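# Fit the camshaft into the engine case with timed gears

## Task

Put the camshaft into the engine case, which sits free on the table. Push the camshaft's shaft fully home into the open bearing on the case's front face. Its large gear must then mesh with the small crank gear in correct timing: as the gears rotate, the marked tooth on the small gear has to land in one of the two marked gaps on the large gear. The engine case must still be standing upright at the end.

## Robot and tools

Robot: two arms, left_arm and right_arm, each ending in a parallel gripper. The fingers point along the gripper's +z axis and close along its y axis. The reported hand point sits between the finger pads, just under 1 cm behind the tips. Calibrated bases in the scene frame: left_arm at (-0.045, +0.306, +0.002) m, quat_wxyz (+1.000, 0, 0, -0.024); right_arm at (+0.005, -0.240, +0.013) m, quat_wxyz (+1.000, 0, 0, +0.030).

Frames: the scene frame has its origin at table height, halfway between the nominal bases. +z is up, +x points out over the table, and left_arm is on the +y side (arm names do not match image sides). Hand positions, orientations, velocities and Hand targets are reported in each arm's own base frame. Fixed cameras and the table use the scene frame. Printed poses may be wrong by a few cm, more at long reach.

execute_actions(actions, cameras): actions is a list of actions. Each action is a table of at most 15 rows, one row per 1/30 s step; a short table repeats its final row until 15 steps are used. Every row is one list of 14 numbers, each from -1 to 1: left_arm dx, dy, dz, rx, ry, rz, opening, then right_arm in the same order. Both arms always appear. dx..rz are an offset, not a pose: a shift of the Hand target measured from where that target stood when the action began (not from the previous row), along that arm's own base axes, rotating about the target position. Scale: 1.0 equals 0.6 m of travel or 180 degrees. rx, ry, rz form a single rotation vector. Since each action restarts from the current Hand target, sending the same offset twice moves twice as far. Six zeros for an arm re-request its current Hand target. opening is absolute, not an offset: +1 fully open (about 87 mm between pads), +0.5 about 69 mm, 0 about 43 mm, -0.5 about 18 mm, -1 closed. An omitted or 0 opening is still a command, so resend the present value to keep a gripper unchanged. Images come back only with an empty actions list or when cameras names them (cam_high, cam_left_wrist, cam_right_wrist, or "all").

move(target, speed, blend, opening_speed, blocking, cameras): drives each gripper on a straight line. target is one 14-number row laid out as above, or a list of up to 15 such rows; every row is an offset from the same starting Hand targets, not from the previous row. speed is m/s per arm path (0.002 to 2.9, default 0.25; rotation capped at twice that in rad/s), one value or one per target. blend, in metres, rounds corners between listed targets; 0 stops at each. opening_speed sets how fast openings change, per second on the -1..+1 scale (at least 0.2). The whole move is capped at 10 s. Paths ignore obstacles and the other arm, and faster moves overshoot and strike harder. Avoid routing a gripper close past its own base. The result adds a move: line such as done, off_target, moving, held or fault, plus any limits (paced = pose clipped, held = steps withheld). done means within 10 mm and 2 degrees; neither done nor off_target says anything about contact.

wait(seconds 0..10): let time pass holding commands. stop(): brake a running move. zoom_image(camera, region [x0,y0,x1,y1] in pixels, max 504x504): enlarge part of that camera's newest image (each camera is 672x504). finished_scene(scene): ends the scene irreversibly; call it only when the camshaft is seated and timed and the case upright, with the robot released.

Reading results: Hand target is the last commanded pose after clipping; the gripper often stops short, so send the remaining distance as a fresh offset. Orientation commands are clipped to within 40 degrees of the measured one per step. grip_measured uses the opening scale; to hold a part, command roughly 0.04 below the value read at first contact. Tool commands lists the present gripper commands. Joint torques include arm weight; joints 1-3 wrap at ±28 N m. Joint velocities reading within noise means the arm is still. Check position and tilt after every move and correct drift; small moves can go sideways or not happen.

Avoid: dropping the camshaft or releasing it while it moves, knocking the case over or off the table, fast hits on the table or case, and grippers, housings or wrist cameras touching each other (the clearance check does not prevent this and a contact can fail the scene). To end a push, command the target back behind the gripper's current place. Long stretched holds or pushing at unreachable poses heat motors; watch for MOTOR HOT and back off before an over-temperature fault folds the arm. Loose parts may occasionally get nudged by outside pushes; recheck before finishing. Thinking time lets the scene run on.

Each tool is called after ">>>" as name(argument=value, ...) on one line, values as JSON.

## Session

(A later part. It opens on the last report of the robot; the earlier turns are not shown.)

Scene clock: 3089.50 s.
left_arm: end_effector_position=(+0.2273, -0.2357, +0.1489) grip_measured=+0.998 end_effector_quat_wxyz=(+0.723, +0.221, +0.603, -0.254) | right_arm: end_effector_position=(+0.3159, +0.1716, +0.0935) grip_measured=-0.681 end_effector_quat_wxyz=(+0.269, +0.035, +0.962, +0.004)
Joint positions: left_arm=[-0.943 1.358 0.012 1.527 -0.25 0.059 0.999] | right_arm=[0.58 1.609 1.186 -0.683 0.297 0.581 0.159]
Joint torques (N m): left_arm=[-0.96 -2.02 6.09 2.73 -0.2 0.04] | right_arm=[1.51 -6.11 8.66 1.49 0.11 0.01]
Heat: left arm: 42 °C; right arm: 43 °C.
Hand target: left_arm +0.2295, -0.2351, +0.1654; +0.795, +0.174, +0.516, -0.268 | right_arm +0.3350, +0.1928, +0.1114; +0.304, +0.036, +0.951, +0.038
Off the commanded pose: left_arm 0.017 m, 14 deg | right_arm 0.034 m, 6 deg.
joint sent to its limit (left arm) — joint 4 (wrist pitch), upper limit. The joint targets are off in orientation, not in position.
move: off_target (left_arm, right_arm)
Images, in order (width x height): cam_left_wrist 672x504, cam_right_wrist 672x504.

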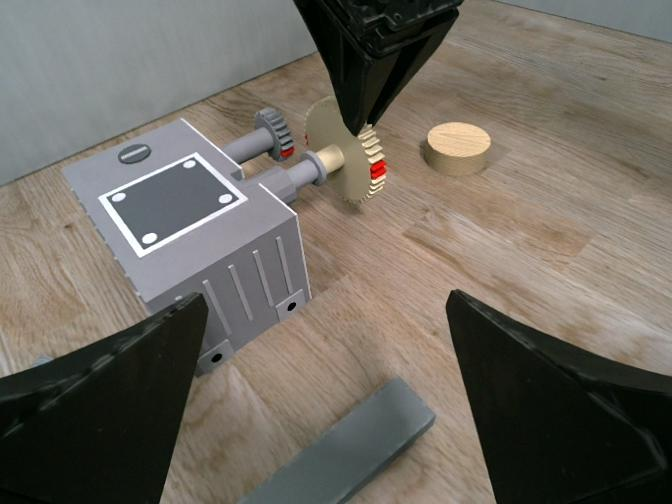

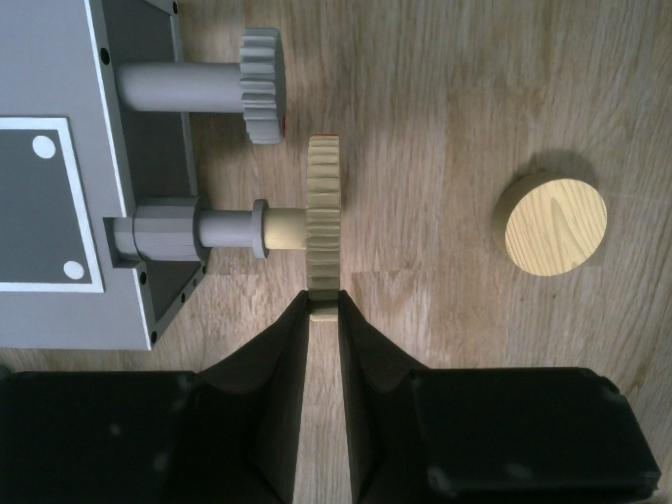

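>>> move(target=[[0,0,0,0,0,0,1,0.0,0.006,0.000,0.008,0,0,-0.8],[0,0,0,0,0,0,1,0.0,0.008,0.000,-0.004,0,0.0,-0.8],[0,0,0,0,0,0,1,0.00,0.008,0.000,0.0,0,0.004,-0.8]], speed=0.04, blend=0.01, cameras=["cam_left_wrist","cam_right_wrist"])

>>> zoom_image(camera="cam_left_wrist", region=[220, 80, 400, 215])

>>> zoom_image(camera="cam_right_wrist", region=[100, 180, 280, 280])

Scene clock: 3105.13 s.
left_arm: end_effector_position=(+0.2275, -0.2354, +0.1489) grip_measured=+0.998 end_effector_quat_wxyz=(+0.723, +0.221, +0.603, -0.254) | right_arm: end_effector_position=(+0.3158, +0.1721, +0.0936) grip_measured=-0.681 end_effector_quat_wxyz=(+0.269, +0.034, +0.963, -0.006)
Joint positions: left_arm=[-0.943 1.358 0.012 1.527 -0.251 0.059 0.999] | right_arm=[0.591 1.621 1.201 -0.7 0.318 0.588 0.159]
Joint torques (N m): left_arm=[-0.99 -2.02 6.09 2.73 -0.2 0.03] | right_arm=[1.39 -6.67 8.25 1.61 -0.13 -0.08]
Heat: left arm: 46 °C; right arm: 43 °C.
Hand target: left_arm +0.2295, -0.2351, +0.1654; +0.795, +0.174, +0.516, -0.268 | right_arm +0.3350, +0.1976, +0.1114; +0.304, +0.030, +0.951, +0.040
Off the commanded pose: left_arm 0.017 m, 14 deg | right_arm 0.037 m, 7 deg.
joint sent to its limit (left arm) — joint 4 (wrist pitch), upper limit. The joint targets are off in orientation, not in position.
move: off_target (left_arm, right_arm); blend cut to 0.0062 m at target 1, 0.0044 m at target 2
Images, in order (width x height): cam_left_wrist 672x504, cam_right_wrist 672x504.

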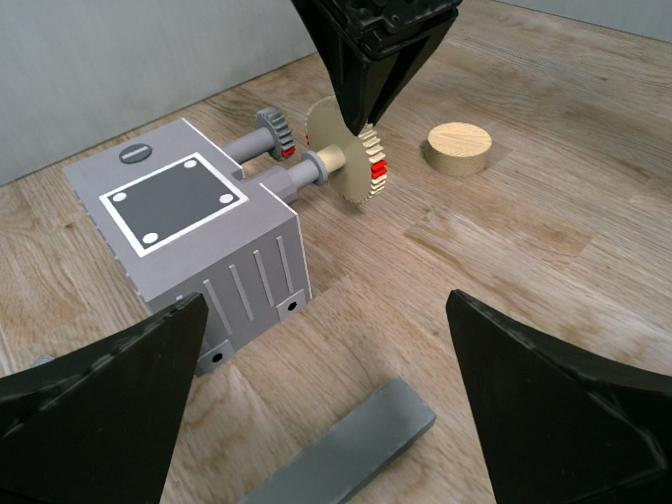

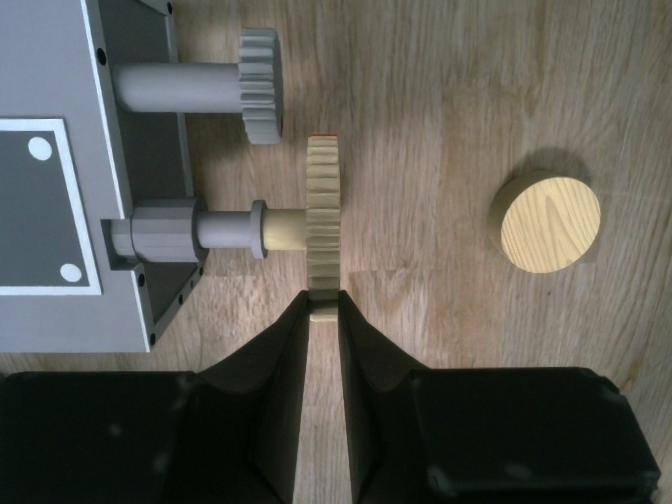

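Scaled by 2.800 from the camera's 672x504 image, which has a finer 960x720 frame.

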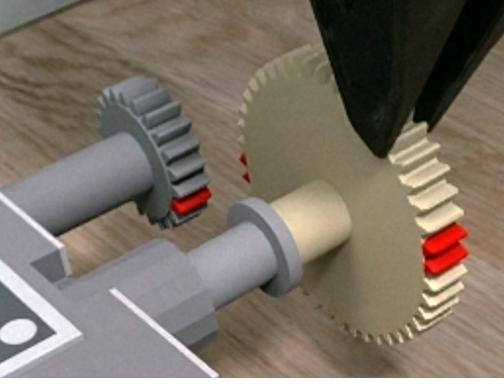

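Scaled by 2.800 from the camera's 672x504 image, which has a finer 960x720 frame.

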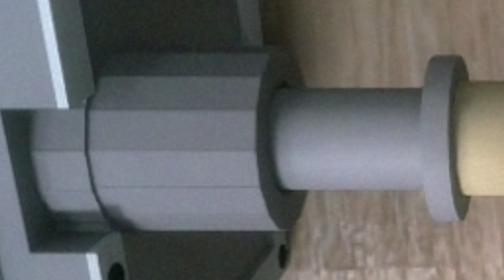

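>>> move(target=[[0,0,0,0,0,0,1,0.0,0.0,0.000,0.018,0,0,-0.8]], speed=0.04, cameras=["cam_left_wrist","cam_right_wrist"])

>>> zoom_image(camera="cam_left_wrist", region=[220, 80, 400, 215])

>>> zoom_image(camera="cam_right_wrist", region=[100, 180, 280, 280])

Scene clock: 3113.33 s.
left_arm: end_effector_position=(+0.2275, -0.2354, +0.1489) grip_measured=+0.998 end_effector_quat_wxyz=(+0.723, +0.221, +0.603, -0.254) | right_arm: end_effector_position=(+0.3159, +0.1720, +0.0931) grip_measured=-0.681 end_effector_quat_wxyz=(+0.262, +0.037, +0.964, +0.004)
Joint positions: left_arm=[-0.943 1.358 0.012 1.527 -0.251 0.059 0.999] | right_arm=[0.577 1.621 1.201 -0.7 0.291 0.586 0.159]
Joint torques (N m): left_arm=[-0.99 -2.02 6.09 2.73 -0.2 0.03] | right_arm=[0.39 -8.81 6.04 1.9 -0.41 -0.04]
Heat: left arm: 47 °C; right arm: 43 °C.
Hand target: left_arm +0.2295, -0.2351, +0.1654; +0.795, +0.174, +0.516, -0.268 | right_arm +0.3350, +0.1976, +0.1114; +0.303, +0.039, +0.950, +0.067
Off the commanded pose: left_arm 0.017 m, 14 deg | right_arm 0.037 m, 9 deg.
joint sent to its limit (left arm) — joint 4 (wrist pitch), upper limit. The joint targets are off in orientation, not in position.
move: off_target (left_arm, right_arm)
Images, in order (width x height): cam_left_wrist 672x504, cam_right_wrist 672x504.

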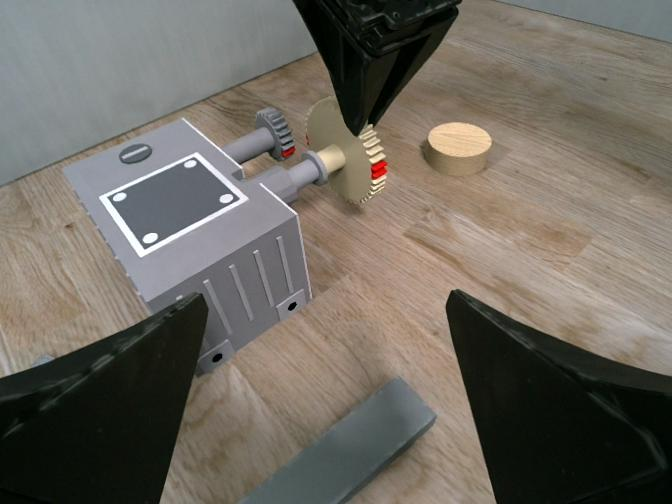

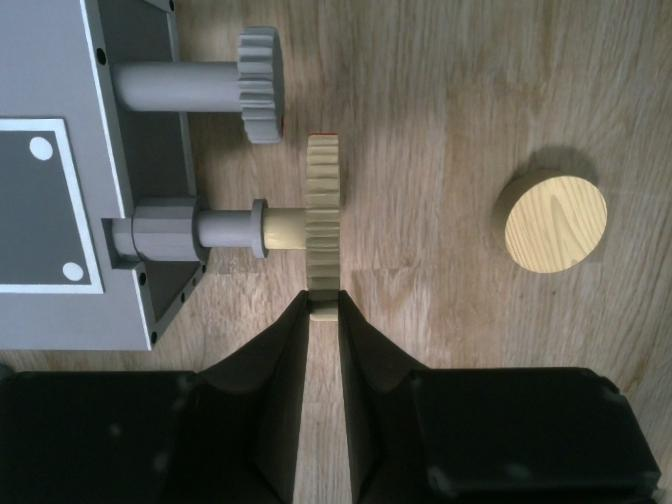

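Scaled by 2.800 from the camera's 672x504 image, which has a finer 960x720 frame.

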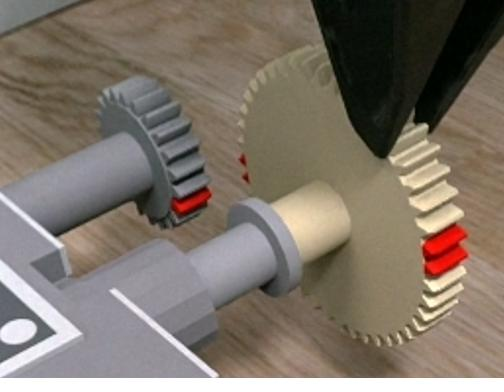

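Scaled by 2.800 from the camera's 672x504 image, which has a finer 960x720 frame.

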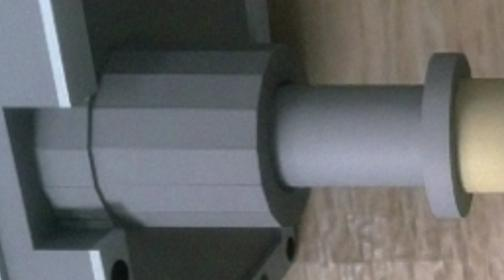

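>>> move(target=[[0,0,0,0,0,0,1,0.0,0.014,0.000,0.004,0,0,-0.8]], speed=0.03, cameras=["cam_left_wrist","cam_right_wrist"])

>>> zoom_image(camera="cam_left_wrist", region=[220, 80, 400, 215])

>>> zoom_image(camera="cam_right_wrist", region=[100, 180, 280, 280])

Scene clock: 3123.97 s.
left_arm: end_effector_position=(+0.2275, -0.2354, +0.1489) grip_measured=+0.998 end_effector_quat_wxyz=(+0.723, +0.221, +0.603, -0.254) | right_arm: end_effector_position=(+0.3162, +0.1726, +0.0938) grip_measured=-0.681 end_effector_quat_wxyz=(+0.263, +0.038, +0.964, +0.005)
Joint positions: left_arm=[-0.943 1.358 0.012 1.527 -0.251 0.059 0.999] | right_arm=[0.577 1.619 1.201 -0.698 0.289 0.588 0.159]
Joint torques (N m): left_arm=[-1.01 -2.02 6.11 2.73 -0.2 0.03] | right_arm=[1.85 -7.8 6.82 1.9 -0.42 0.12]
Heat: left arm: 48 °C; right arm: 42 °C.
Hand target: left_arm +0.2295, -0.2351, +0.1654; +0.795, +0.174, +0.516, -0.268 | right_arm +0.3350, +0.2059, +0.1114; +0.302, +0.041, +0.949, +0.073
Off the commanded pose: left_arm 0.017 m, 14 deg | right_arm 0.042 m, 9 deg.
joint sent to its limit (left arm) — joint 4 (wrist pitch), upper limit. The joint targets are off in orientation, not in position.
move: off_target (left_arm, right_arm)
Images, in order (width x height): cam_left_wrist 672x504, cam_right_wrist 672x504.

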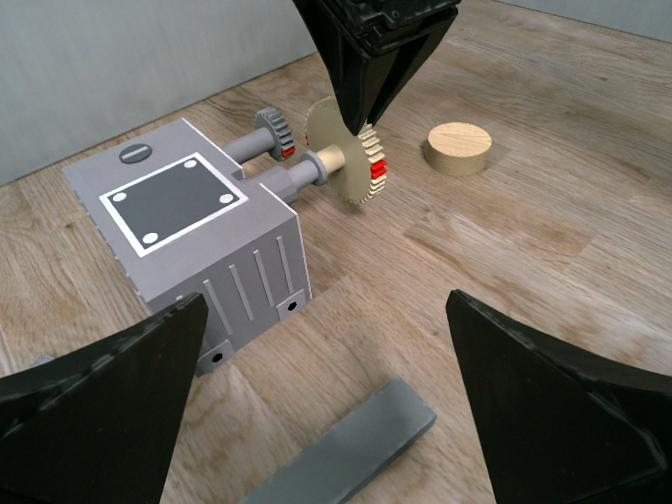

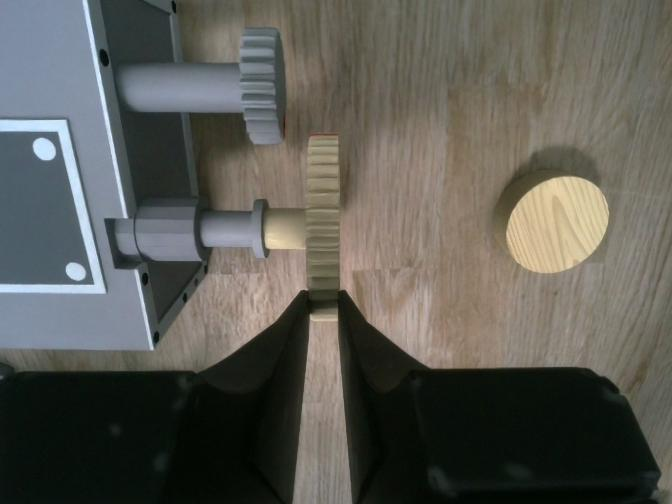

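Scaled by 2.800 from the camera's 672x504 image, which has a finer 960x720 frame.

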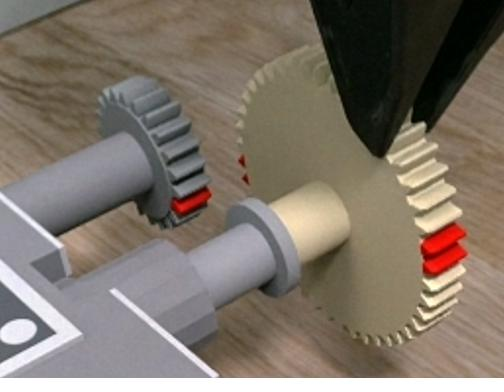

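Scaled by 2.800 from the camera's 672x504 image, which has a finer 960x720 frame.

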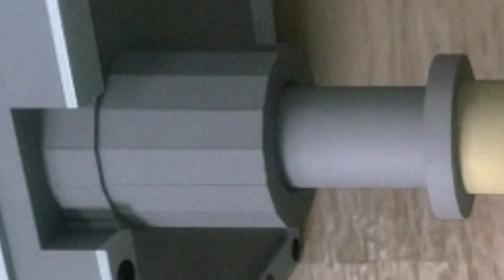

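>>> move(target=[[0,0,0,0,0,0,1,0.0,0.0,0.000,0.02,0,0,-0.8],[0,0,0,0,0,0,1,0.0,0.0,0.000,0.0,0,0.02,-0.8],[0,0,0,0,0,0,1,0.0,0.0,0.000,-0.02,0,0,-0.8],[0,0,0,0,0,0,1,0.0,0.0,0.000,0.0,0,-0.02,-0.8],[0,0,0,0,0,0,1,0.0,0.0,0.000,0.02,0,0,-0.8],[0,0,0,0,0,0,1,0.0,0.0,0.000,0.0,0,0.0,-0.8]], speed=0.1, blend=0.02, cameras=["cam_left_wrist","cam_right_wrist"])

>>> zoom_image(camera="cam_right_wrist", region=[100, 180, 280, 280])

Scene clock: 3138.97 s.
left_arm: end_effector_position=(+0.2275, -0.2354, +0.1489) grip_measured=+0.998 end_effector_quat_wxyz=(+0.723, +0.221, +0.603, -0.254) | right_arm: end_effector_position=(+0.3169, +0.1832, +0.0939) grip_measured=-0.680 end_effector_quat_wxyz=(+0.263, +0.043, +0.963, +0.030)
Joint positions: left_arm=[-0.943 1.358 0.012 1.527 -0.251 0.059 0.999] | right_arm=[0.581 1.62 1.198 -0.672 0.253 0.608 0.16]
Joint torques (N m): left_arm=[-1.01 -2.02 6.09 2.73 -0.2 0.03] | right_arm=[1.48 -7.66 6.8 1.78 -0.01 -0.04]
Heat: left arm: 49 °C; right arm: 42 °C.
Hand target: left_arm +0.2295, -0.2351, +0.1654; +0.795, +0.174, +0.516, -0.268 | right_arm +0.3351, +0.2060, +0.1114; +0.302, +0.041, +0.949, +0.073
Off the commanded pose: left_arm 0.017 m, 14 deg | right_arm 0.034 m, 7 deg.
joint sent to its limit (left arm) — joint 4 (wrist pitch), upper limit. The joint targets are off in orientation, not in position.
move: off_target (left_arm, right_arm); blend cut to 0.0165 m at target 1, 0.0157 m at target 5
Images, in order (width x height): cam_left_wrist 672x504, cam_right_wrist 672x504.

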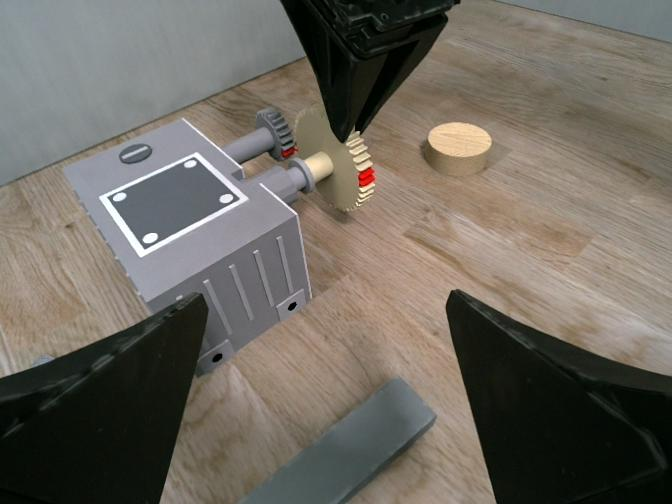

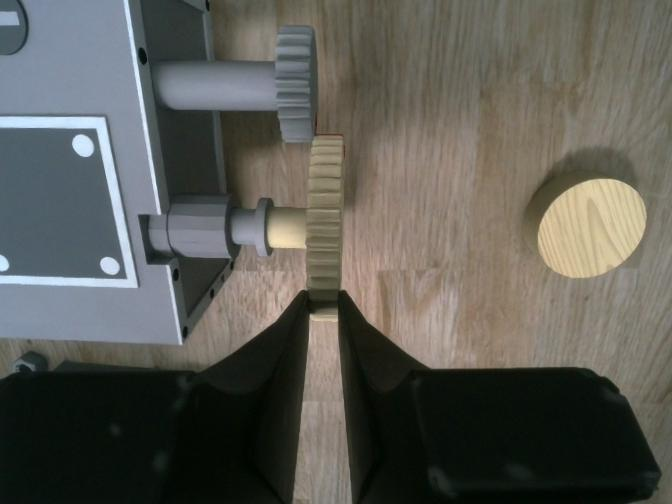

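Scaled by 2.800 from the camera's 672x504 image, which has a finer 960x720 frame.

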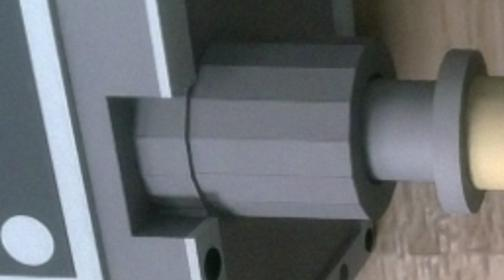

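>>> zoom_image(camera="cam_left_wrist", region=[230, 90, 390, 220])

>>> zoom_image(camera="cam_right_wrist", region=[230, 10, 390, 170])

Scaled by 3.150 from the camera's 672x504 image, which has a finer 960x720 frame.

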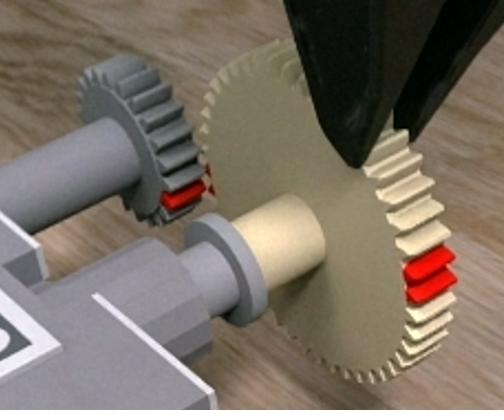

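Scaled by 3.150 from the camera's 672x504 image, which has a finer 960x720 frame.

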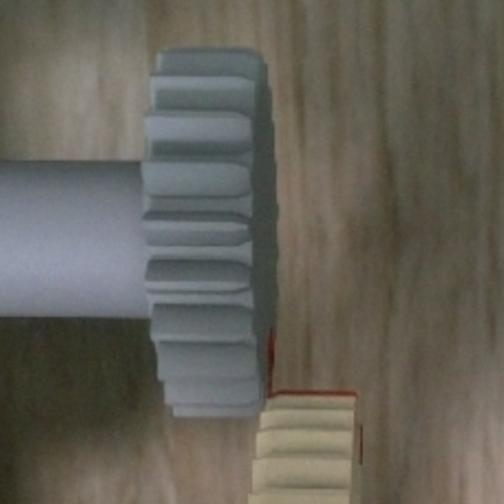

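>>> move(target=[[0,0,0,0,0,0,1,0.0,-0.004,0.000,-0.03,0,0,-0.8],[0,0,0,0,0,0,1,0.0,0.002,0.000,-0.01,0,0.015,-0.8],[0,0,0,0,0,0,1,0.0,0.004,0.000,-0.025,0,0,-0.8],[0,0,0,0,0,0,1,0.0,0.006,0.000,-0.01,0,-0.015,-0.8],[0,0,0,0,0,0,1,0.0,0.006,0.000,-0.01,0,0.0,-0.8]], speed=0.1, blend=0.02, cameras=["cam_left_wrist","cam_right_wrist"])

>>> zoom_image(camera="cam_left_wrist", region=[230, 90, 390, 220])

>>> zoom_image(camera="cam_right_wrist", region=[230, 10, 390, 170])

Scene clock: 3156.57 s.
left_arm: end_effector_position=(+0.2275, -0.2354, +0.1489) grip_measured=+0.998 end_effector_quat_wxyz=(+0.723, +0.221, +0.603, -0.254) | right_arm: end_effector_position=(+0.3165, +0.1838, +0.0936) grip_measured=-0.681 end_effector_quat_wxyz=(+0.269, +0.038, +0.962, +0.002)
Joint positions: left_arm=[-0.943 1.358 0.012 1.527 -0.251 0.059 0.999] | right_arm=[0.613 1.641 1.221 -0.699 0.316 0.617 0.16]
Joint torques (N m): left_arm=[-1.01 -2.02 6.11 2.73 -0.2 0.03] | right_arm=[0.69 -7.66 7.28 1.75 -0.32 -0.1]
Heat: left arm: 50 °C; right arm: 43 °C.
Hand target: left_arm +0.2295, -0.2351, +0.1654; +0.795, +0.174, +0.516, -0.268 | right_arm +0.3350, +0.2096, +0.1113; +0.303, +0.036, +0.951, +0.058
Off the commanded pose: left_arm 0.017 m, 14 deg | right_arm 0.036 m, 8 deg.
joint sent to its limit (left arm) — joint 4 (wrist pitch), upper limit. The joint targets are off in orientation, not in position.
move: off_target (left_arm, right_arm); blend cut to 0.0196 m at target 1, 0.0167 m at target 2, 0.0167 m at target 3, 0.0118 m at target 4
Images, in order (width x height): cam_left_wrist 672x504, cam_right_wrist 672x504.

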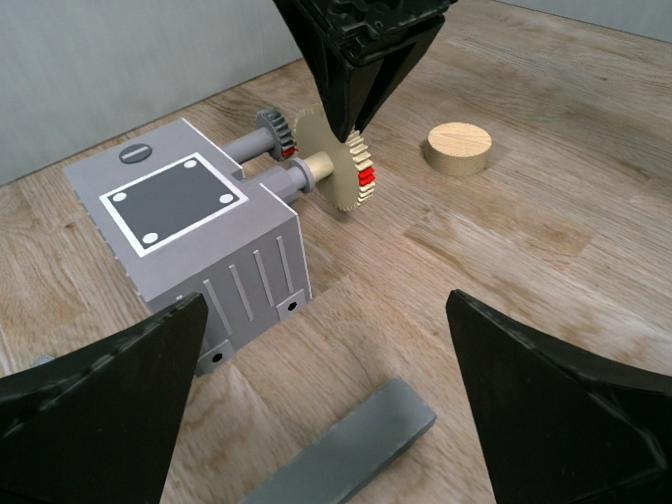

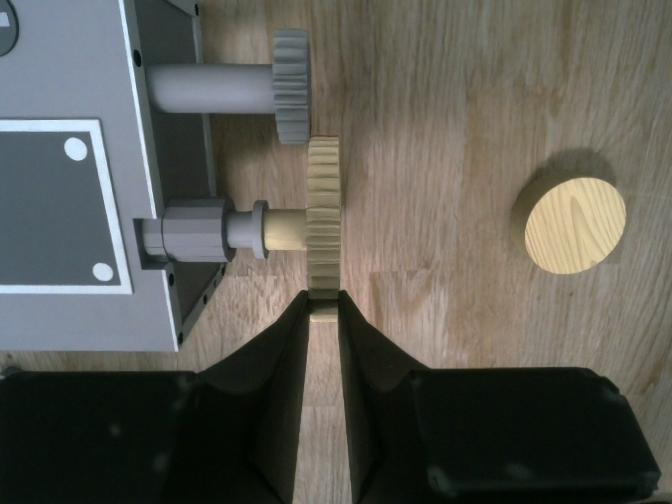

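Scaled by 3.150 from the camera's 672x504 image, which has a finer 960x720 frame.

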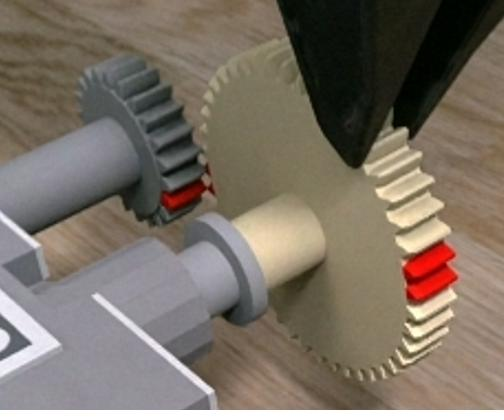

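Scaled by 3.150 from the camera's 672x504 image, which has a finer 960x720 frame.

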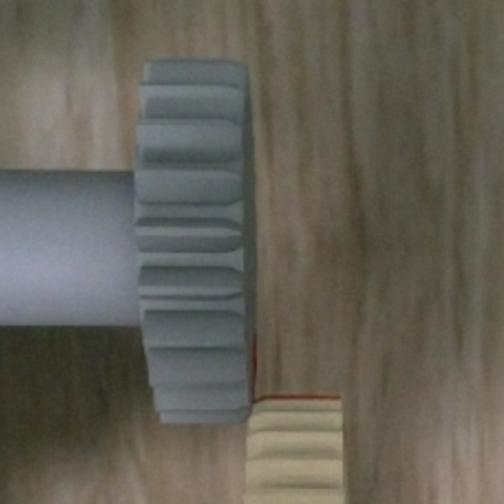

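>>> zoom_image(camera="cam_left_wrist", region=[265, 125, 315, 165])

Scaled by 10.080 from the camera's 672x504 image, which has a finer 960x720 frame.

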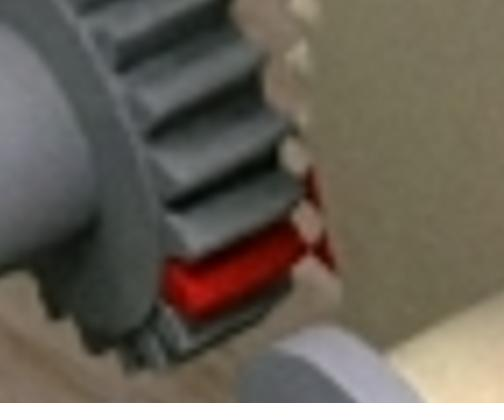

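>>> move(target=[[0,0,0,0,0,0,1,0.003,0.003,0.001,0.0,0.02,0.0,-0.85],[0,0,0,0,0,0,1,0.0,0.005,0.000,0.01,0.03,0.005,-0.85],[0,0,0,0,0,0,1,0.0,0.006,0.000,0,0.0,0.0,-0.85]], speed=0.08, cameras=["cam_left_wrist","cam_right_wrist"])

>>> zoom_image(camera="cam_left_wrist", region=[265, 125, 315, 165])

>>> zoom_image(camera="cam_right_wrist", region=[230, 10, 390, 170])

Scene clock: 3175.50 s.
left_arm: end_effector_position=(+0.2275, -0.2354, +0.1489) grip_measured=+0.998 end_effector_quat_wxyz=(+0.723, +0.221, +0.603, -0.254) | right_arm: end_effector_position=(+0.3202, +0.1887, +0.0943) grip_measured=-0.681 end_effector_quat_wxyz=(+0.259, +0.033, +0.965, +0.006)
Joint positions: left_arm=[-0.943 1.358 0.012 1.527 -0.251 0.059 0.999] | right_arm=[0.608 1.673 1.265 -0.724 0.295 0.611 0.16]
Joint torques (N m): left_arm=[-1.01 -2.03 6.11 2.73 -0.2 0.03] | right_arm=[1.87 -9.87 5.05 1.88 -0.06 0.05]
Motor temperatures (°C): left_arm=[23 25 39 51 26 25 24] | right_arm=[25 36 44 39 27 26 30]
Heat: left arm: 51 °C; right arm: 44 °C.
Hand target: left_arm +0.2295, -0.2351, +0.1654; +0.795, +0.174, +0.516, -0.268 | right_arm +0.3350, +0.2133, +0.1114; +0.303, +0.036, +0.951, +0.058
Off the commanded pose: left_arm 0.017 m, 14 deg | right_arm 0.033 m, 8 deg.
joint sent to its limit (left arm) — joint 4 (wrist pitch), upper limit. The joint targets are off in orientation, not in position.
move: off_target (left_arm, right_arm)
Images, in order (width x height): cam_left_wrist 672x504, cam_right_wrist 672x504.

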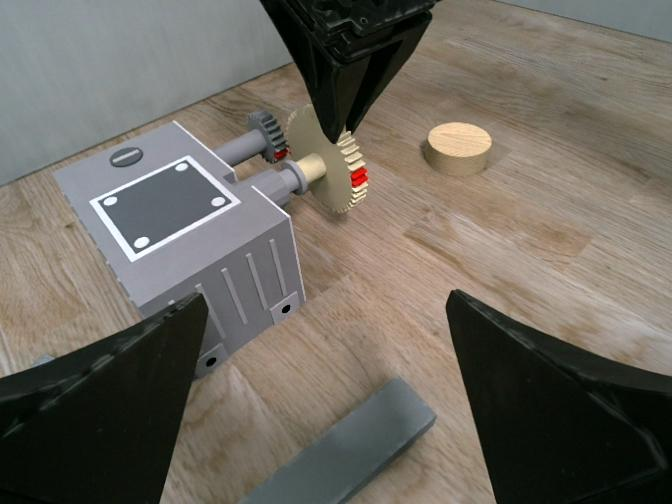

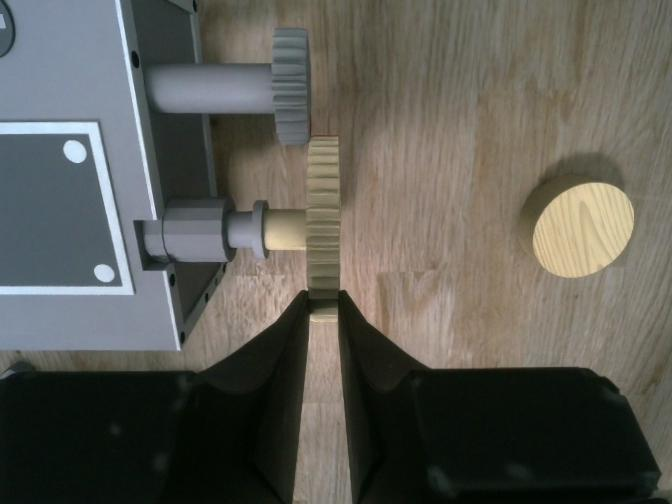

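Scaled by 10.080 from the camera's 672x504 image, which has a finer 960x720 frame.

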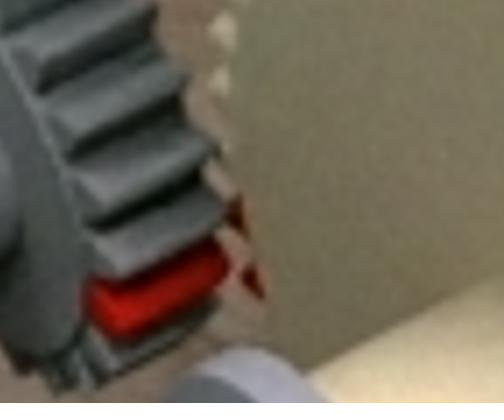

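Scaled by 3.150 from the camera's 672x504 image, which has a finer 960x720 frame.

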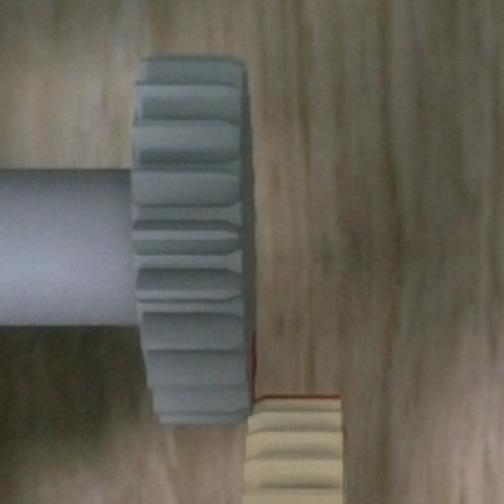

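>>> move(target=[[0,0,0,0,0,0,1,0.0,-0.006,0.000,0.02,0,0,-0.8],[0,0,0,0,0,0,1,0.0,-0.006,0.000,0.0,0,0.02,-0.8],[0,0,0,0,0,0,1,0.0,-0.006,0.000,-0.02,0,0,-0.8],[0,0,0,0,0,0,1,0.0,-0.006,0.000,0.0,0,-0.02,-0.8],[0,0,0,0,0,0,1,0.0,-0.006,0.000,0.01,0,0,-0.8],[0,0,0,0,0,0,1,0.0,-0.006,0.000,0.0,0,0.0,-0.8]], speed=0.1, blend=0.02, cameras=["cam_left_wrist","cam_right_wrist"])

>>> zoom_image(camera="cam_left_wrist", region=[250, 115, 320, 175])

>>> zoom_image(camera="cam_right_wrist", region=[130, 110, 350, 280])

Scene clock: 3189.10 s.
left_arm: end_effector_position=(+0.2275, -0.2354, +0.1489) grip_measured=+0.998 end_effector_quat_wxyz=(+0.723, +0.221, +0.603, -0.254) | right_arm: end_effector_position=(+0.3188, +0.1883, +0.0935) grip_measured=-0.681 end_effector_quat_wxyz=(+0.266, +0.036, +0.963, +0.011)
Joint positions: left_arm=[-0.943 1.358 0.012 1.527 -0.251 0.059 0.999] | right_arm=[0.61 1.653 1.234 -0.695 0.298 0.616 0.159]
Joint torques (N m): left_arm=[-0.99 -2.02 6.11 2.73 -0.2 0.03] | right_arm=[0.9 -8.69 6.41 1.72 -0.12 -0.08]
Heat: left arm: 52 °C; right arm: 43 °C.
Hand target: left_arm +0.2295, -0.2351, +0.1654; +0.795, +0.174, +0.516, -0.268 | right_arm +0.3351, +0.2096, +0.1114; +0.303, +0.036, +0.950, +0.058
Off the commanded pose: left_arm 0.017 m, 14 deg | right_arm 0.032 m, 7 deg.
joint sent to its limit (left arm) — joint 4 (wrist pitch), upper limit. The joint targets are off in orientation, not in position.
move: off_target (left_arm, right_arm); blend cut to 0 m at target 1, 0.0176 m at target 4, 0.0079 m at target 5
Images, in order (width x height): cam_left_wrist 672x504, cam_right_wrist 672x504.

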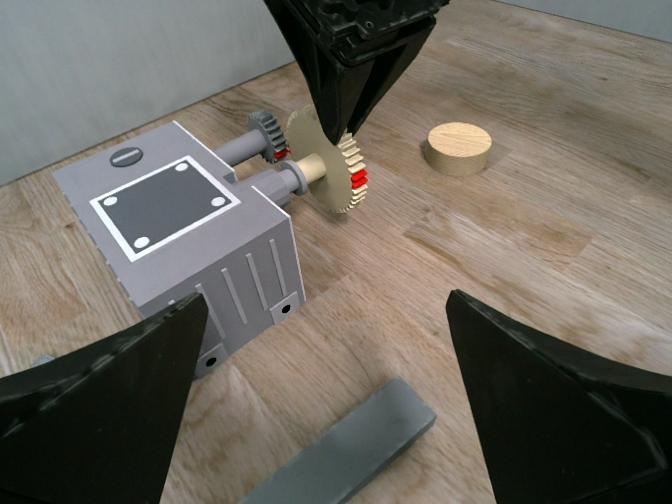

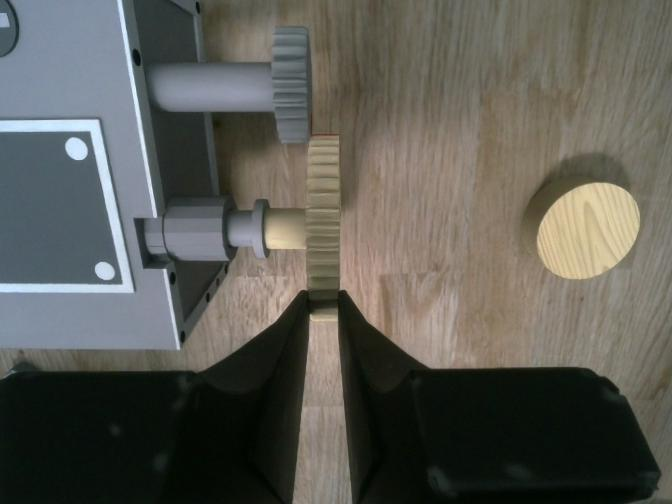

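Scaled by 7.200 from the camera's 672x504 image, which has a finer 960x720 frame.

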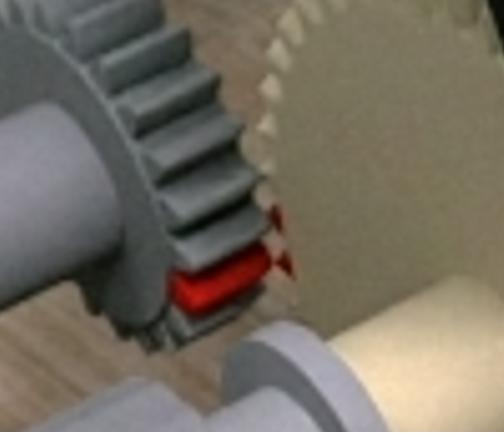

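Scaled by 2.291 from the camera's 672x504 image, which has a finer 960x720 frame.

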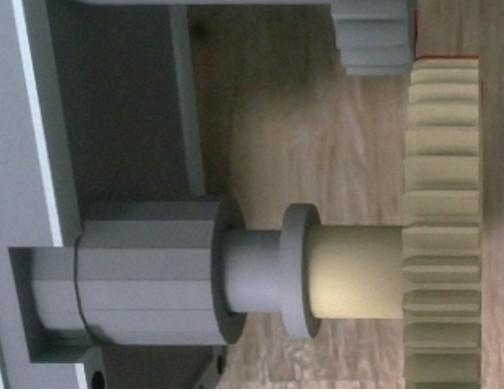

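>>> move(target=[[0,0,0,0,0,0,1,0.002,-0.012,0.001,0.0,0.03,0.0,-0.85],[0,0,0,0,0,0,1,0.003,-0.012,0.001,0.0,0.05,0.0,-0.85]], speed=0.06, cameras=["cam_left_wrist","cam_right_wrist"])

>>> zoom_image(camera="cam_left_wrist", region=[250, 115, 320, 175])

>>> zoom_image(camera="cam_right_wrist", region=[130, 110, 350, 280])

Scene clock: 3210.47 s.
left_arm: end_effector_position=(+0.2275, -0.2354, +0.1489) grip_measured=+0.998 end_effector_quat_wxyz=(+0.723, +0.221, +0.603, -0.254) | right_arm: end_effector_position=(+0.3229, +0.1884, +0.0952) grip_measured=-0.681 end_effector_quat_wxyz=(+0.207, +0.039, +0.977, +0.022)
Joint positions: left_arm=[-0.943 1.358 0.012 1.527 -0.251 0.059 0.999] | right_arm=[0.557 1.737 1.367 -0.826 0.193 0.599 0.159]
Joint torques (N m): left_arm=[-1.01 -2.02 6.11 2.73 -0.2 0.03] | right_arm=[-0.14 -7.71 8.66 1.09 -0.2 -0.05]
Heat: left arm: 53 °C; right arm: 43 °C.
Hand target: left_arm +0.2295, -0.2351, +0.1654; +0.795, +0.174, +0.516, -0.268 | right_arm +0.3368, +0.2024, +0.1119; +0.227, +0.041, +0.971, +0.055
Off the commanded pose: left_arm 0.017 m, 14 deg | right_arm 0.026 m, 5 deg.
joint sent to its limit (left arm) — joint 4 (wrist pitch), upper limit. The joint targets are off in orientation, not in position.
move: off_target (left_arm, right_arm)
Images, in order (width x height): cam_left_wrist 672x504, cam_right_wrist 672x504.

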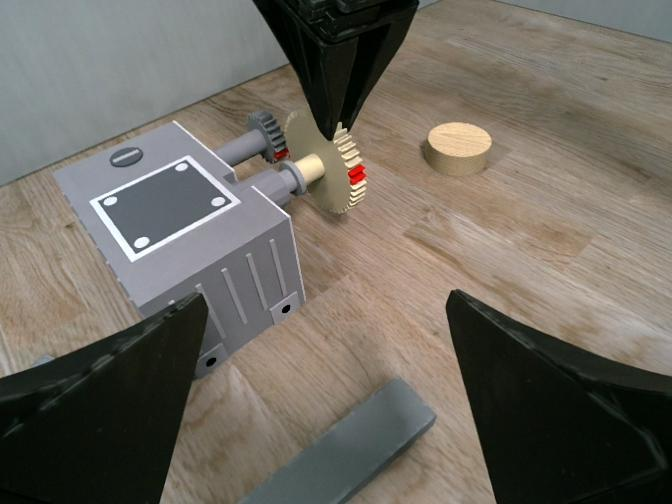

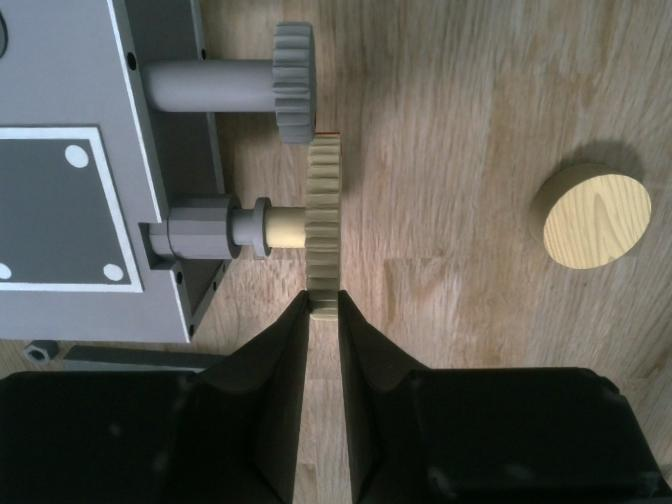

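Scaled by 7.200 from the camera's 672x504 image, which has a finer 960x720 frame.

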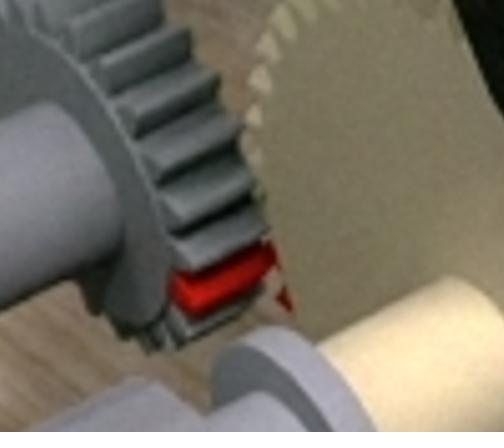

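Scaled by 2.291 from the camera's 672x504 image, which has a finer 960x720 frame.

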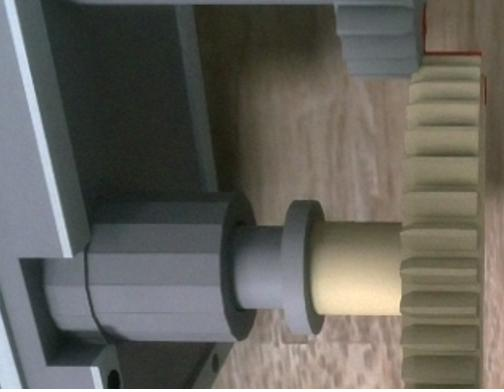

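>>> move(target=[[0,0,0,0,0,0,1,-0.004,-0.002,-0.001,0.0,-0.033,0.0,-0.85]], speed=0.06, cameras=["cam_left_wrist","cam_right_wrist"])

>>> zoom_image(camera="cam_left_wrist", region=[250, 115, 320, 175])

>>> zoom_image(camera="cam_right_wrist", region=[130, 110, 350, 280])

Scene clock: 3218.23 s.
left_arm: end_effector_position=(+0.2275, -0.2354, +0.1489) grip_measured=+0.998 end_effector_quat_wxyz=(+0.723, +0.221, +0.603, -0.254) | right_arm: end_effector_position=(+0.3226, +0.1881, +0.0949) grip_measured=-0.681 end_effector_quat_wxyz=(+0.238, +0.037, +0.970, +0.025)
Joint positions: left_arm=[-0.943 1.358 0.012 1.527 -0.251 0.059 0.999] | right_arm=[0.572 1.687 1.292 -0.745 0.226 0.598 0.159]
Joint torques (N m): left_arm=[-1.01 -2.02 6.11 2.73 -0.2 0.03] | right_arm=[1.14 -10.37 4.86 1.59 0.14 -0.04]
Heat: left arm: 53 °C; right arm: 44 °C.
Hand target: left_arm +0.2295, -0.2351, +0.1654; +0.795, +0.174, +0.516, -0.268 | right_arm +0.3345, +0.2012, +0.1115; +0.278, +0.038, +0.958, +0.057
Off the commanded pose: left_arm 0.017 m, 14 deg | right_arm 0.024 m, 6 deg.
joint sent to its limit (left arm) — joint 4 (wrist pitch), upper limit. The joint targets are off in orientation, not in position.
move: off_target (left_arm, right_arm)
Images, in order (width x height): cam_left_wrist 672x504, cam_right_wrist 672x504.

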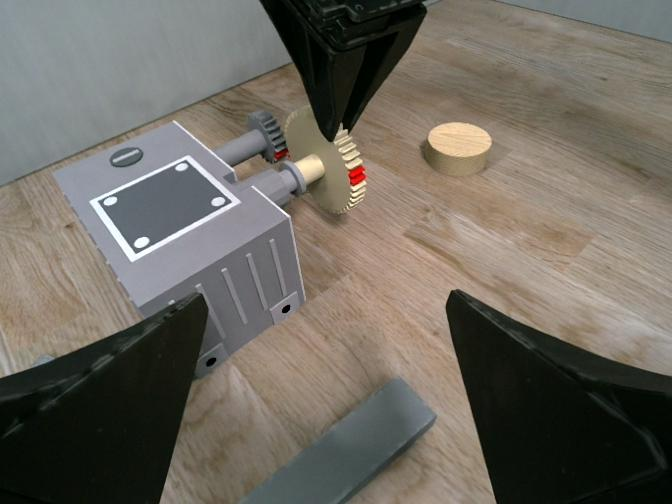

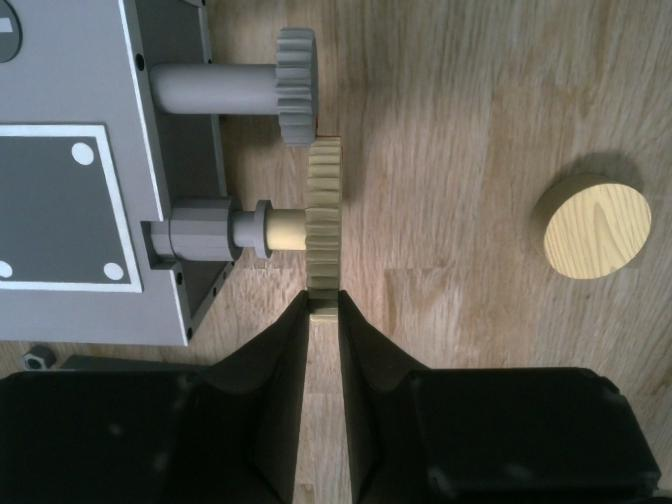

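Scaled by 7.200 from the camera's 672x504 image, which has a finer 960x720 frame.

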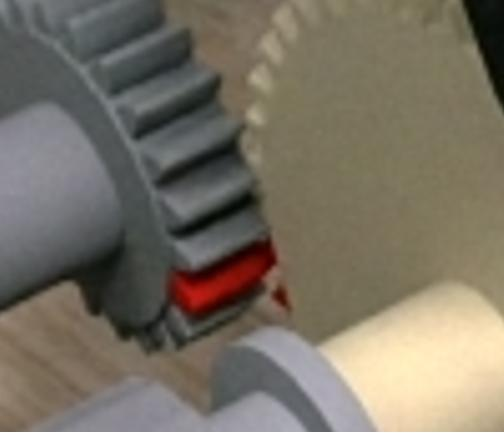

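Scaled by 2.291 from the camera's 672x504 image, which has a finer 960x720 frame.

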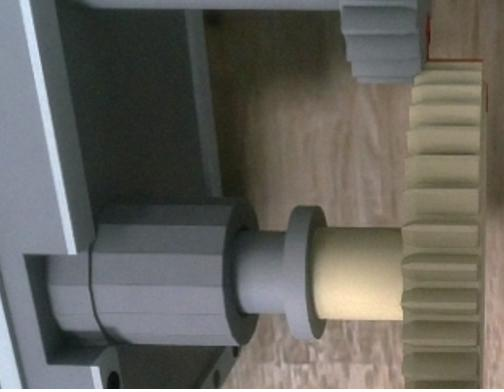

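>>> zoom_image(camera="cam_left_wrist", region=[262, 128, 308, 165])

>>> zoom_image(camera="cam_right_wrist", region=[260, 20, 360, 170])

Scaled by 10.957 from the camera's 672x504 image, which has a finer 960x720 frame.

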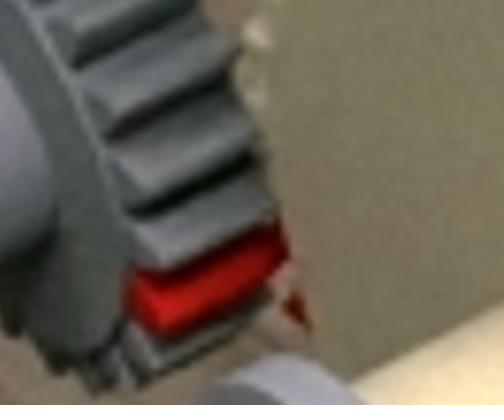

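Scaled by 3.360 from the camera's 672x504 image, which has a finer 960x720 frame.

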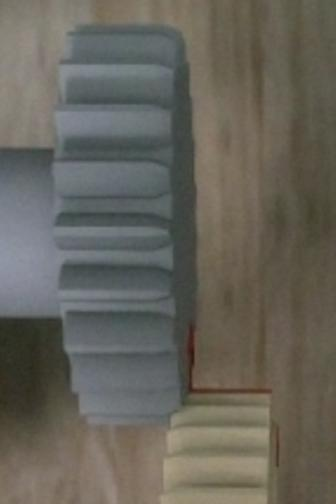

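>>> move(target=[[0,0,0,0,0,0,1,-0.003,-0.004,-0.001,0.0,-0.02,0.0,-0.85]], speed=0.06, cameras=["cam_left_wrist","cam_right_wrist"])

>>> zoom_image(camera="cam_left_wrist", region=[262, 128, 308, 165])

>>> zoom_image(camera="cam_right_wrist", region=[130, 110, 350, 280])

Scene clock: 3248.73 s.
left_arm: end_effector_position=(+0.2275, -0.2354, +0.1489) grip_measured=+0.998 end_effector_quat_wxyz=(+0.723, +0.221, +0.603, -0.254) | right_arm: end_effector_position=(+0.3209, +0.1881, +0.0945) grip_measured=-0.681 end_effector_quat_wxyz=(+0.268, +0.035, +0.962, +0.031)
Joint positions: left_arm=[-0.943 1.358 0.012 1.527 -0.251 0.059 0.999] | right_arm=[0.589 1.633 1.21 -0.659 0.257 0.598 0.159]
Joint torques (N m): left_arm=[-0.99 -2.02 6.09 2.73 -0.2 0.03] | right_arm=[0.96 -9.77 4.85 1.68 0.26 -0.08]
Heat: left arm: 54 °C; right arm: 41 °C.
Hand target: left_arm +0.2295, -0.2351, +0.1654; +0.795, +0.174, +0.516, -0.268 | right_arm +0.3327, +0.1988, +0.1108; +0.308, +0.036, +0.949, +0.058
Off the commanded pose: left_arm 0.017 m, 14 deg | right_arm 0.023 m, 6 deg.
joint sent to its limit (left arm) — joint 4 (wrist pitch), upper limit. The joint targets are off in orientation, not in position.
move: off_target (left_arm, right_arm)
Images, in order (width x height): cam_left_wrist 672x504, cam_right_wrist 672x504.

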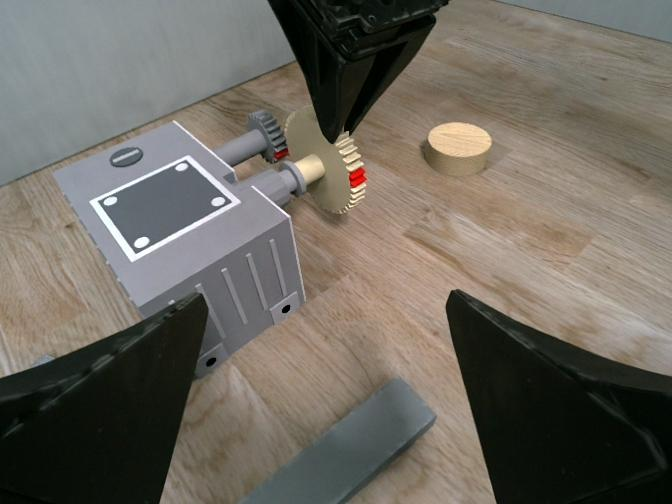

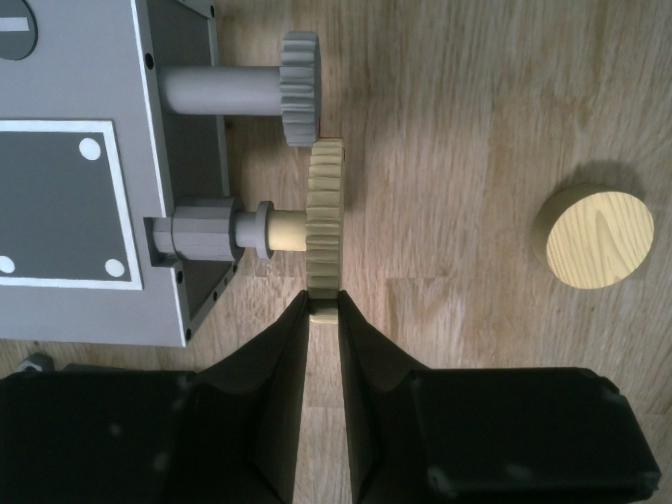

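Scaled by 10.957 from the camera's 672x504 image, which has a finer 960x720 frame.

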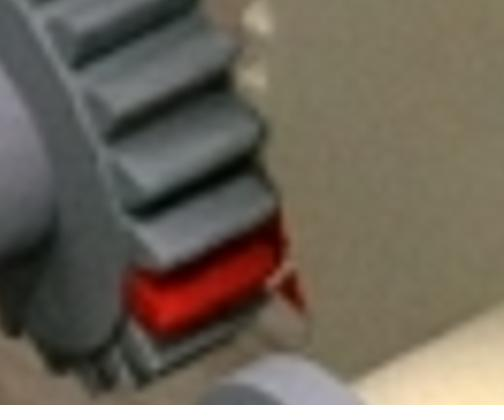

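Scaled by 2.291 from the camera's 672x504 image, which has a finer 960x720 frame.

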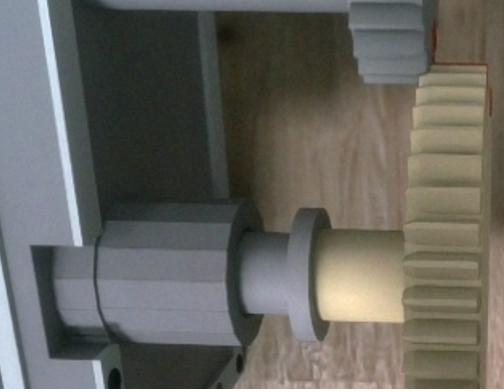

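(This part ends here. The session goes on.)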